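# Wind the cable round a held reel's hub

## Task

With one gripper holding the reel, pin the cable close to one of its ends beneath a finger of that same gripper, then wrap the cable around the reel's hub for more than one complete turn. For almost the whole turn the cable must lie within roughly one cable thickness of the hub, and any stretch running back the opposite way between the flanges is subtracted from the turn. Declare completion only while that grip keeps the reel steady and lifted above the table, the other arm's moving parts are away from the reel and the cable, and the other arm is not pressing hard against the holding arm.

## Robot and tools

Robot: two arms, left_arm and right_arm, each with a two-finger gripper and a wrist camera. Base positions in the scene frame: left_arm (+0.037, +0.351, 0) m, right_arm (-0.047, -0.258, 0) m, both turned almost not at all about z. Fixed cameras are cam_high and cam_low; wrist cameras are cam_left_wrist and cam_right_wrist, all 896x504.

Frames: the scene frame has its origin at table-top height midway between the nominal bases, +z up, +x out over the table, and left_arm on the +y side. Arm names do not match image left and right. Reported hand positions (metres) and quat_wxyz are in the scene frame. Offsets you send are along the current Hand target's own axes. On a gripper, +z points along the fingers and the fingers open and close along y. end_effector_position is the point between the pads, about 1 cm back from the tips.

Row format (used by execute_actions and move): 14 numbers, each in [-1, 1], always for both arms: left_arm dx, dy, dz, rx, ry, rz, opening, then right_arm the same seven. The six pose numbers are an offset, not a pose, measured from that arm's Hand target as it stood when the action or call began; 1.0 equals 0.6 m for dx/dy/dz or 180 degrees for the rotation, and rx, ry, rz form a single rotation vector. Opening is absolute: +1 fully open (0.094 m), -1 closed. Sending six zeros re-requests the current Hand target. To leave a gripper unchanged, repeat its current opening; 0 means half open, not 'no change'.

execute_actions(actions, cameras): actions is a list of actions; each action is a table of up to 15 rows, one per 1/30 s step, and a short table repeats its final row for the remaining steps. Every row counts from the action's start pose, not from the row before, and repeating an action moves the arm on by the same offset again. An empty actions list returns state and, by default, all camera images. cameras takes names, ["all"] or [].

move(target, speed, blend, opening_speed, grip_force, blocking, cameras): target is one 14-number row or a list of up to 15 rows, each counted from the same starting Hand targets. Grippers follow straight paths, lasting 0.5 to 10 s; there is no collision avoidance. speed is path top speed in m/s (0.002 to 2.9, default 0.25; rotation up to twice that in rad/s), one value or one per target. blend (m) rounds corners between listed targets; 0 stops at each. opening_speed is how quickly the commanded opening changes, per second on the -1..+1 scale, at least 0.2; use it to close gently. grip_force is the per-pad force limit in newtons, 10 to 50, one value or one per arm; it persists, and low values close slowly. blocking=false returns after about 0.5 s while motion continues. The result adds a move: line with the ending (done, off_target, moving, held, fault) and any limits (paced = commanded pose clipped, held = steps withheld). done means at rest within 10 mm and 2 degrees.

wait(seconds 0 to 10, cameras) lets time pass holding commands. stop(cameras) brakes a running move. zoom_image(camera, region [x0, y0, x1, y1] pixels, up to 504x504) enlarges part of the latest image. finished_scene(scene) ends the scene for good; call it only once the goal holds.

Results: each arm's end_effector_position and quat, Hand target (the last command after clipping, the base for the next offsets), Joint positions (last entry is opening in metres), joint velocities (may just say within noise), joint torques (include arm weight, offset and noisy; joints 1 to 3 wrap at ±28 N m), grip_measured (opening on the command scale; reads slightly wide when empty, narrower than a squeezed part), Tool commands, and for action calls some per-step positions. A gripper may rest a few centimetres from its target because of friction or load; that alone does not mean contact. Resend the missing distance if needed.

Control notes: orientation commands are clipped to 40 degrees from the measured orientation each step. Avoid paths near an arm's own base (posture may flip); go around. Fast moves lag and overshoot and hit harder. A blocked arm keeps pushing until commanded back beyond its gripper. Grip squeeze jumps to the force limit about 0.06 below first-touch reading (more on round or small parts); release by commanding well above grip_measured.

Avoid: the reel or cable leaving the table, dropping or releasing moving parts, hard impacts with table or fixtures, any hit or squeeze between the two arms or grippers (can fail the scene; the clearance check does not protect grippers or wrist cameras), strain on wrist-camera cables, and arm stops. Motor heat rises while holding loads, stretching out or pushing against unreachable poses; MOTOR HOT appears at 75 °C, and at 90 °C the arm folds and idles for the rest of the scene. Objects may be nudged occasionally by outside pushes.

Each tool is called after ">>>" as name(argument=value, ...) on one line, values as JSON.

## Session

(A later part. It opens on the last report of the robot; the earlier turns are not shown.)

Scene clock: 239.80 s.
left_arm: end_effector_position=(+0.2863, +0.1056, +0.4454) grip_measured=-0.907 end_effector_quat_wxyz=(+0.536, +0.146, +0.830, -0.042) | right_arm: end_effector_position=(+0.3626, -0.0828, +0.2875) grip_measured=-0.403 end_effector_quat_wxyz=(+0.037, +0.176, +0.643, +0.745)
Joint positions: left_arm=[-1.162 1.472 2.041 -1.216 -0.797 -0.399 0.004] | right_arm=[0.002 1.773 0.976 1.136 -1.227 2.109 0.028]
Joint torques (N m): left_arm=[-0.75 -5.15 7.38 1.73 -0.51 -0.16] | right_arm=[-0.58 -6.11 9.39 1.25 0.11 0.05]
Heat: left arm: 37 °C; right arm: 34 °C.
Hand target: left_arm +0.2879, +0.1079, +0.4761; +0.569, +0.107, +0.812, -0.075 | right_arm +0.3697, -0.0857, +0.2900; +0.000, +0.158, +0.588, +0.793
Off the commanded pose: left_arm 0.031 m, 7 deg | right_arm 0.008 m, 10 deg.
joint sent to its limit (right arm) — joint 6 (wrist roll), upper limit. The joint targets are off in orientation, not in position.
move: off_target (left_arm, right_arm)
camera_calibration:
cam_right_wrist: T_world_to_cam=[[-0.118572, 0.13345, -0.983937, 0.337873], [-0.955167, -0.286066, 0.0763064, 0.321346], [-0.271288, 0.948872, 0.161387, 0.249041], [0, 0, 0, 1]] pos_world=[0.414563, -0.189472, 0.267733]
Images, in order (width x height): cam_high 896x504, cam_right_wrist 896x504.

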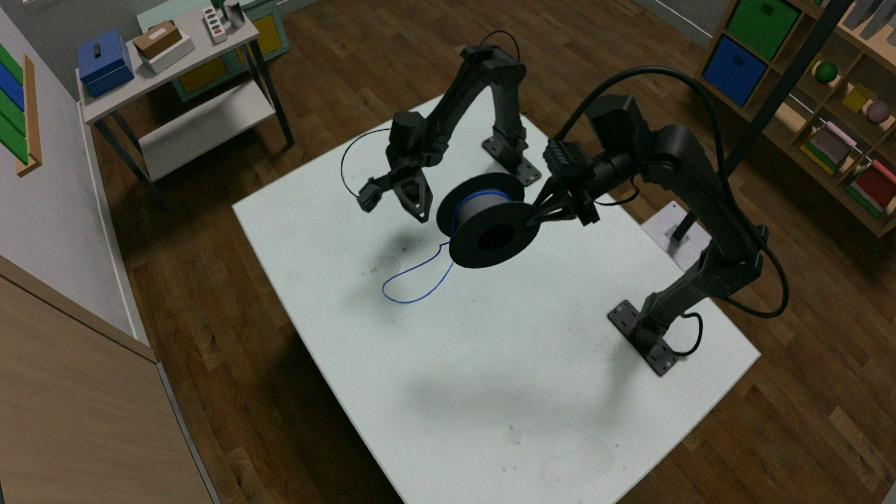

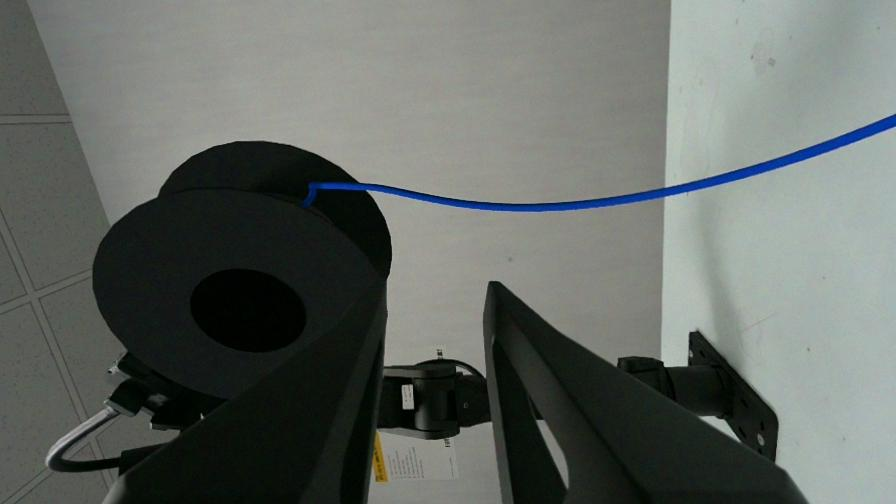

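>>> move(target=[0,0,0,0,0,0,-1,0.1852,-0.027,-0.3405,0,0,-0.2,-0.4], speed=0.25, cameras=["all"])

>>> zoom_image(camera="cam_left_wrist", region=[400, 0, 800, 420])

>>> zoom_image(camera="cam_high", region=[415, 150, 575, 290])

Scene clock: 244.33 s.
left_arm: end_effector_position=(+0.2863, +0.1056, +0.4454) grip_measured=-0.907 end_effector_quat_wxyz=(+0.536, +0.146, +0.830, -0.042) | right_arm: end_effector_position=(+0.2149, -0.2520, +0.2491) grip_measured=-0.403 end_effector_quat_wxyz=(+0.338, +0.175, +0.684, +0.622)
Joint positions: left_arm=[-1.162 1.472 2.041 -1.216 -0.797 -0.399 0.004] | right_arm=[-0.753 1.238 0.315 1.521 -1.565 1.921 0.028]
Joint torques (N m): left_arm=[-0.73 -5.16 7.41 1.73 -0.51 -0.15] | right_arm=[-0.55 -3.48 4.42 1.13 0.28 -0.12]
Heat: left arm: 37 °C; right arm: 34 °C.
Hand target: left_arm +0.2879, +0.1079, +0.4761; +0.569, +0.107, +0.812, -0.075 | right_arm +0.2101, -0.2509, +0.2499; +0.245, -0.032, +0.608, +0.754
Off the commanded pose: left_arm 0.031 m, 7 deg | right_arm 0.005 m, 31 deg.
joint sent to its limit (right arm) — joint 5 (wrist yaw), lower limit. The joint targets are off in orientation, not in position.
move: off_target (left_arm, right_arm)
camera_calibration:
cam_left_wrist: T_world_to_cam=[[-0.304176, -0.95213, -0.0304101, 0.199887], [-0.832734, 0.281264, -0.476912, 0.435119], [0.462636, -0.119741, -0.878425, 0.381379], [0, 0, 0, 1]] pos_world=[0.246699, 0.113602, 0.548604]
cam_right_wrist: T_world_to_cam=[[0.211042, -0.220429, -0.952298, 0.137229], [-0.960514, 0.133947, -0.243867, 0.321592], [0.181313, 0.966162, -0.183456, 0.368714], [0, 0, 0, 1]] pos_world=[0.21308, -0.369065, 0.276752]

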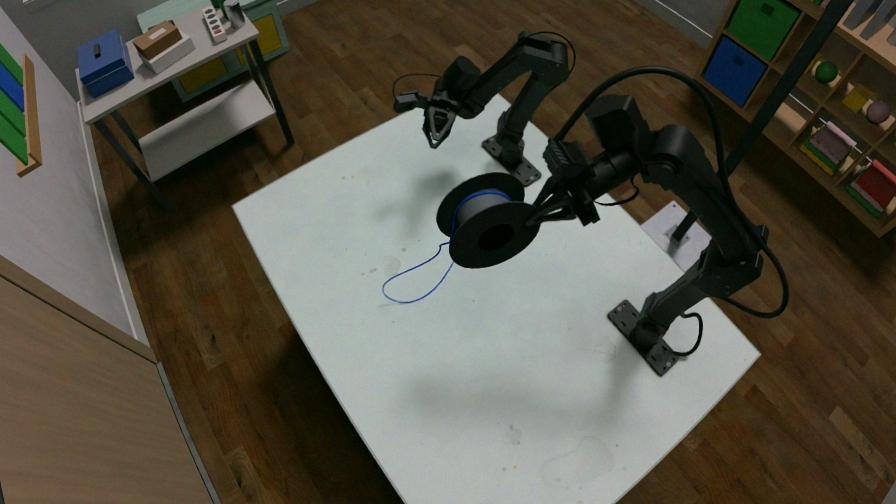

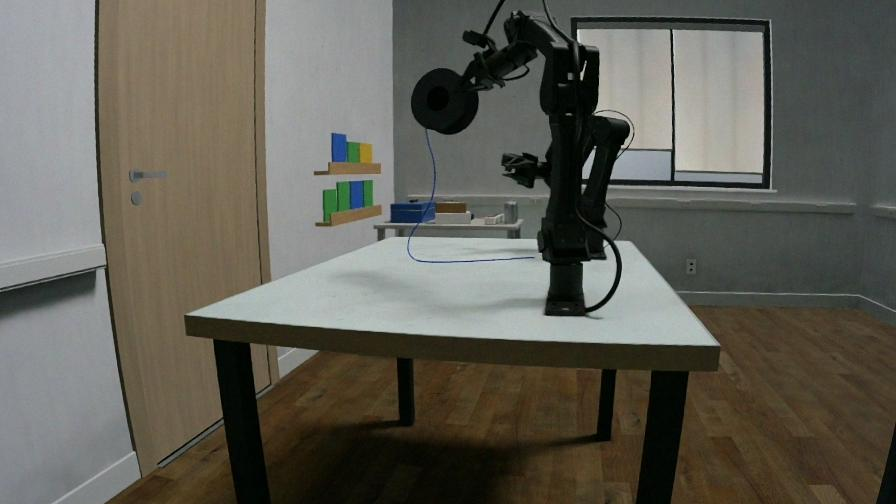

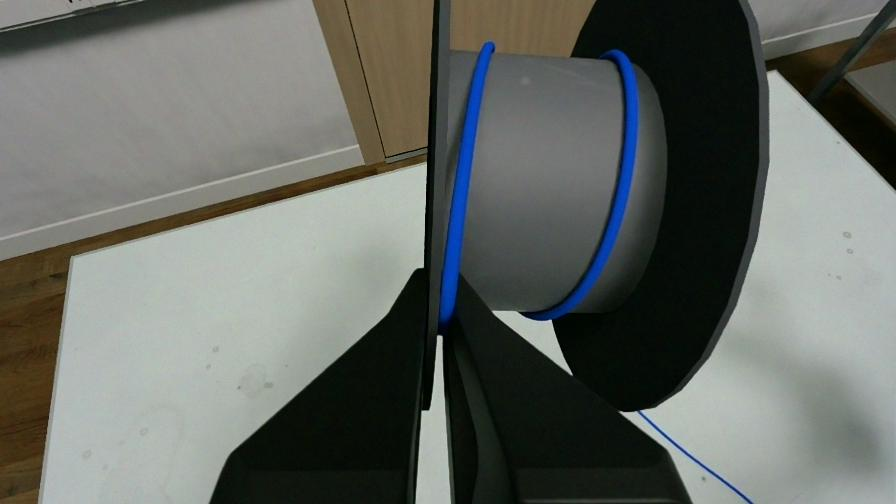

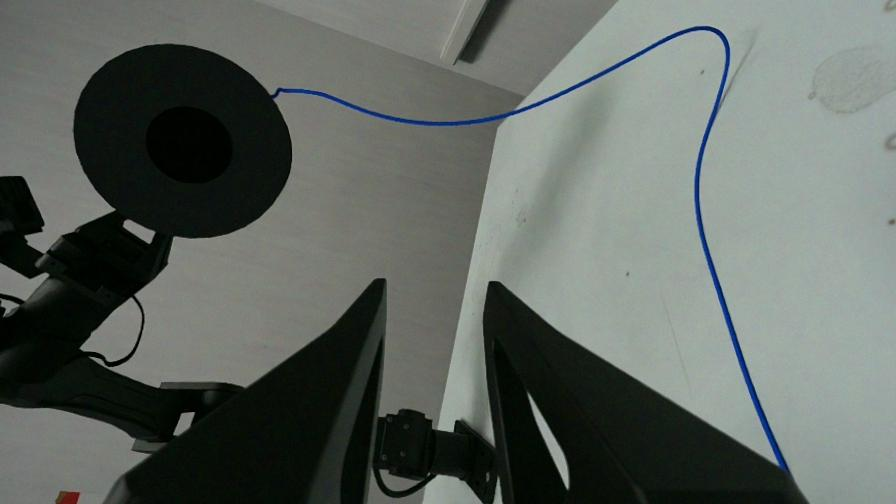

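Scaled by 1.200 from the camera's 896x504 image, which has a finer 1280x720 frame.

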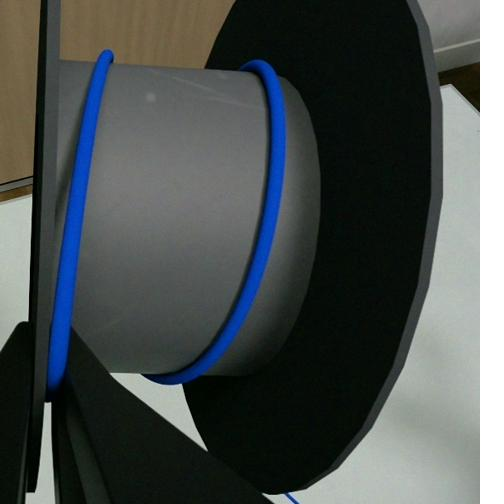

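Scaled by 3.150 from the camera's 896x504 image, which has a finer 1280x720 frame.

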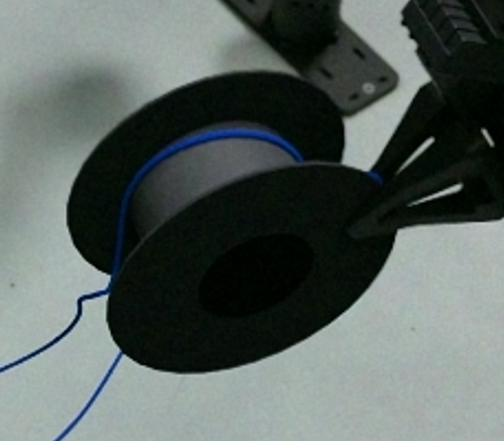

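>>> move(target=[0,0,0,0,0,0,-1,-0.2358,-0.0537,0.3488,-0.0133,0.1357,0.2055,-0.4], speed=0.25, cameras=["cam_right_wrist"])

Scene clock: 249.47 s.
left_arm: end_effector_position=(+0.2863, +0.1056, +0.4454) grip_measured=-0.907 end_effector_quat_wxyz=(+0.536, +0.146, +0.830, -0.042) | right_arm: end_effector_position=(+0.3948, -0.0988, +0.3231) grip_measured=-0.403 end_effector_quat_wxyz=(-0.051, +0.091, +0.701, +0.706)
Joint positions: left_arm=[-1.162 1.472 2.041 -1.216 -0.797 -0.399 0.004] | right_arm=[-0.06 1.963 1.471 0.83 -1.566 2.109 0.028]
Joint torques (N m): left_arm=[-0.75 -5.14 7.36 1.74 -0.51 -0.16] | right_arm=[0.27 -8.23 10.36 0.95 0.15 -0.03]
Heat: left arm: 37 °C; right arm: 34 °C.
Hand target: left_arm +0.2879, +0.1079, +0.4761; +0.569, +0.107, +0.812, -0.075 | right_arm +0.3999, -0.0979, +0.3237; -0.138, +0.000, +0.609, +0.781
Off the commanded pose: left_arm 0.031 m, 7 deg | right_arm 0.005 m, 20 deg.
joint sent to its limit (right arm) — joint 5 (wrist yaw), lower limit; joint 6 (wrist roll), upper limit. The joint targets are off in orientation, not in position.
move: off_target (left_arm, right_arm)
camera_calibration:
cam_right_wrist: T_world_to_cam=[[-0.137818, -0.0112513, -0.990394, 0.374312], [-0.851414, -0.50956, 0.124267, 0.266231], [-0.506063, 0.860361, 0.0606469, 0.383718], [0, 0, 0, 1]] pos_world=[0.472445, -0.190264, 0.314361]
Images, in order (width x height): cam_right_wrist 896x504.

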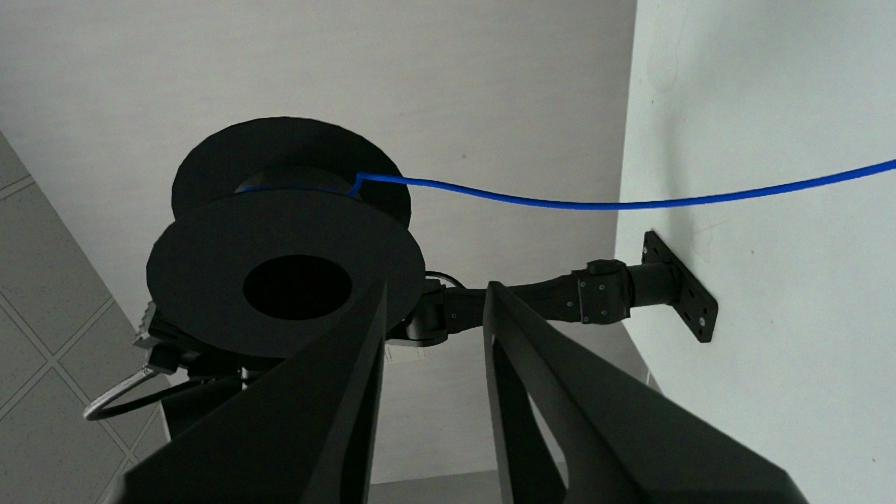

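>>> zoom_image(camera="cam_right_wrist", region=[170, 110, 430, 260])

Scaled by 1.938 from the camera's 896x504 image, which has a finer 1280x720 frame.

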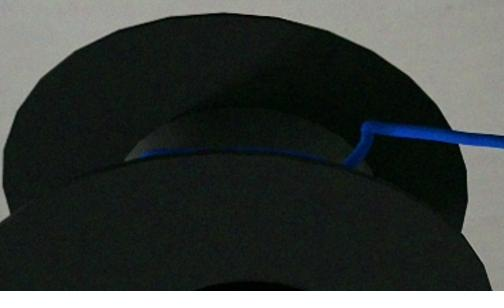

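>>> move(target=[0,0,0,0,0,0,-1,0,0,-0.15,0,0,0,-0.4], speed=0.25, cameras=["cam_high","cam_left_wrist"])

Scene clock: 253.17 s.
left_arm: end_effector_position=(+0.2863, +0.1056, +0.4454) grip_measured=-0.907 end_effector_quat_wxyz=(+0.536, +0.146, +0.830, -0.042) | right_arm: end_effector_position=(+0.4144, -0.1824, +0.3087) grip_measured=-0.403 end_effector_quat_wxyz=(+0.000, +0.170, +0.686, +0.708)
Joint positions: left_arm=[-1.162 1.472 2.041 -1.216 -0.797 -0.399 0.004] | right_arm=[-0.245 1.963 1.425 0.83 -1.566 2.105 0.028]
Joint torques (N m): left_arm=[-0.79 -5.14 7.39 1.74 -0.51 -0.16] | right_arm=[-0.21 -8.76 5.44 1.31 0.12 -0.16]
Heat: left arm: 37 °C; right arm: 35 °C.
Hand target: left_arm +0.2879, +0.1079, +0.4761; +0.569, +0.107, +0.812, -0.075 | right_arm +0.4149, -0.1834, +0.3004; -0.138, +0.000, +0.609, +0.781
Off the commanded pose: left_arm 0.031 m, 7 deg | right_arm 0.008 m, 28 deg.
joint sent to its limit (right arm) — joint 5 (wrist yaw), lower limit. The joint targets are off in orientation, not in position.
move: off_target (left_arm, right_arm)
camera_calibration:
cam_left_wrist: T_world_to_cam=[[-0.304176, -0.95213, -0.0304101, 0.199887], [-0.832734, 0.281264, -0.476912, 0.435119], [0.462636, -0.119741, -0.878425, 0.381379], [0, 0, 0, 1]] pos_world=[0.246699, 0.113602, 0.548604]
Images, in order (width x height): cam_high 896x504, cam_left_wrist 896x504.

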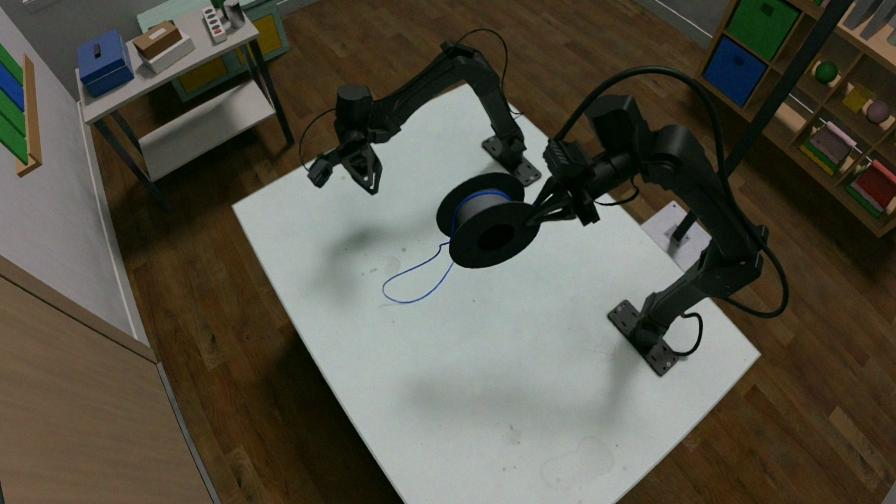

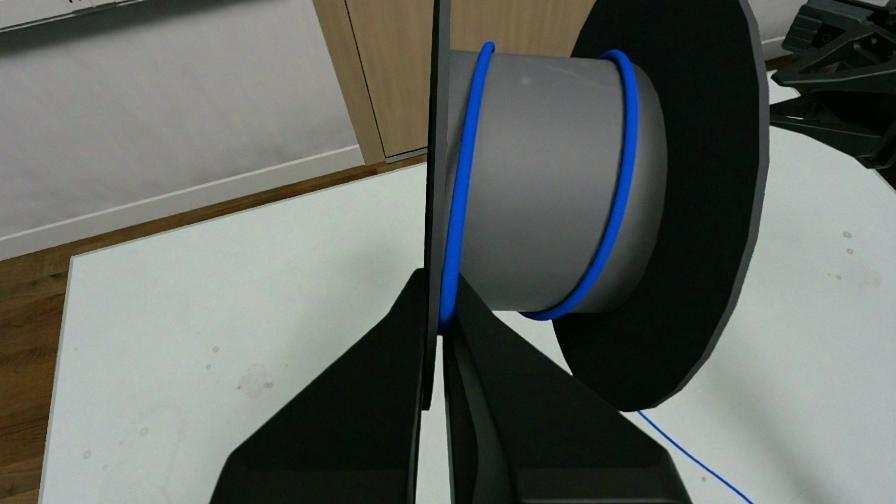

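>>> finished_scene(scene=1)

The scene is finished: the task was done.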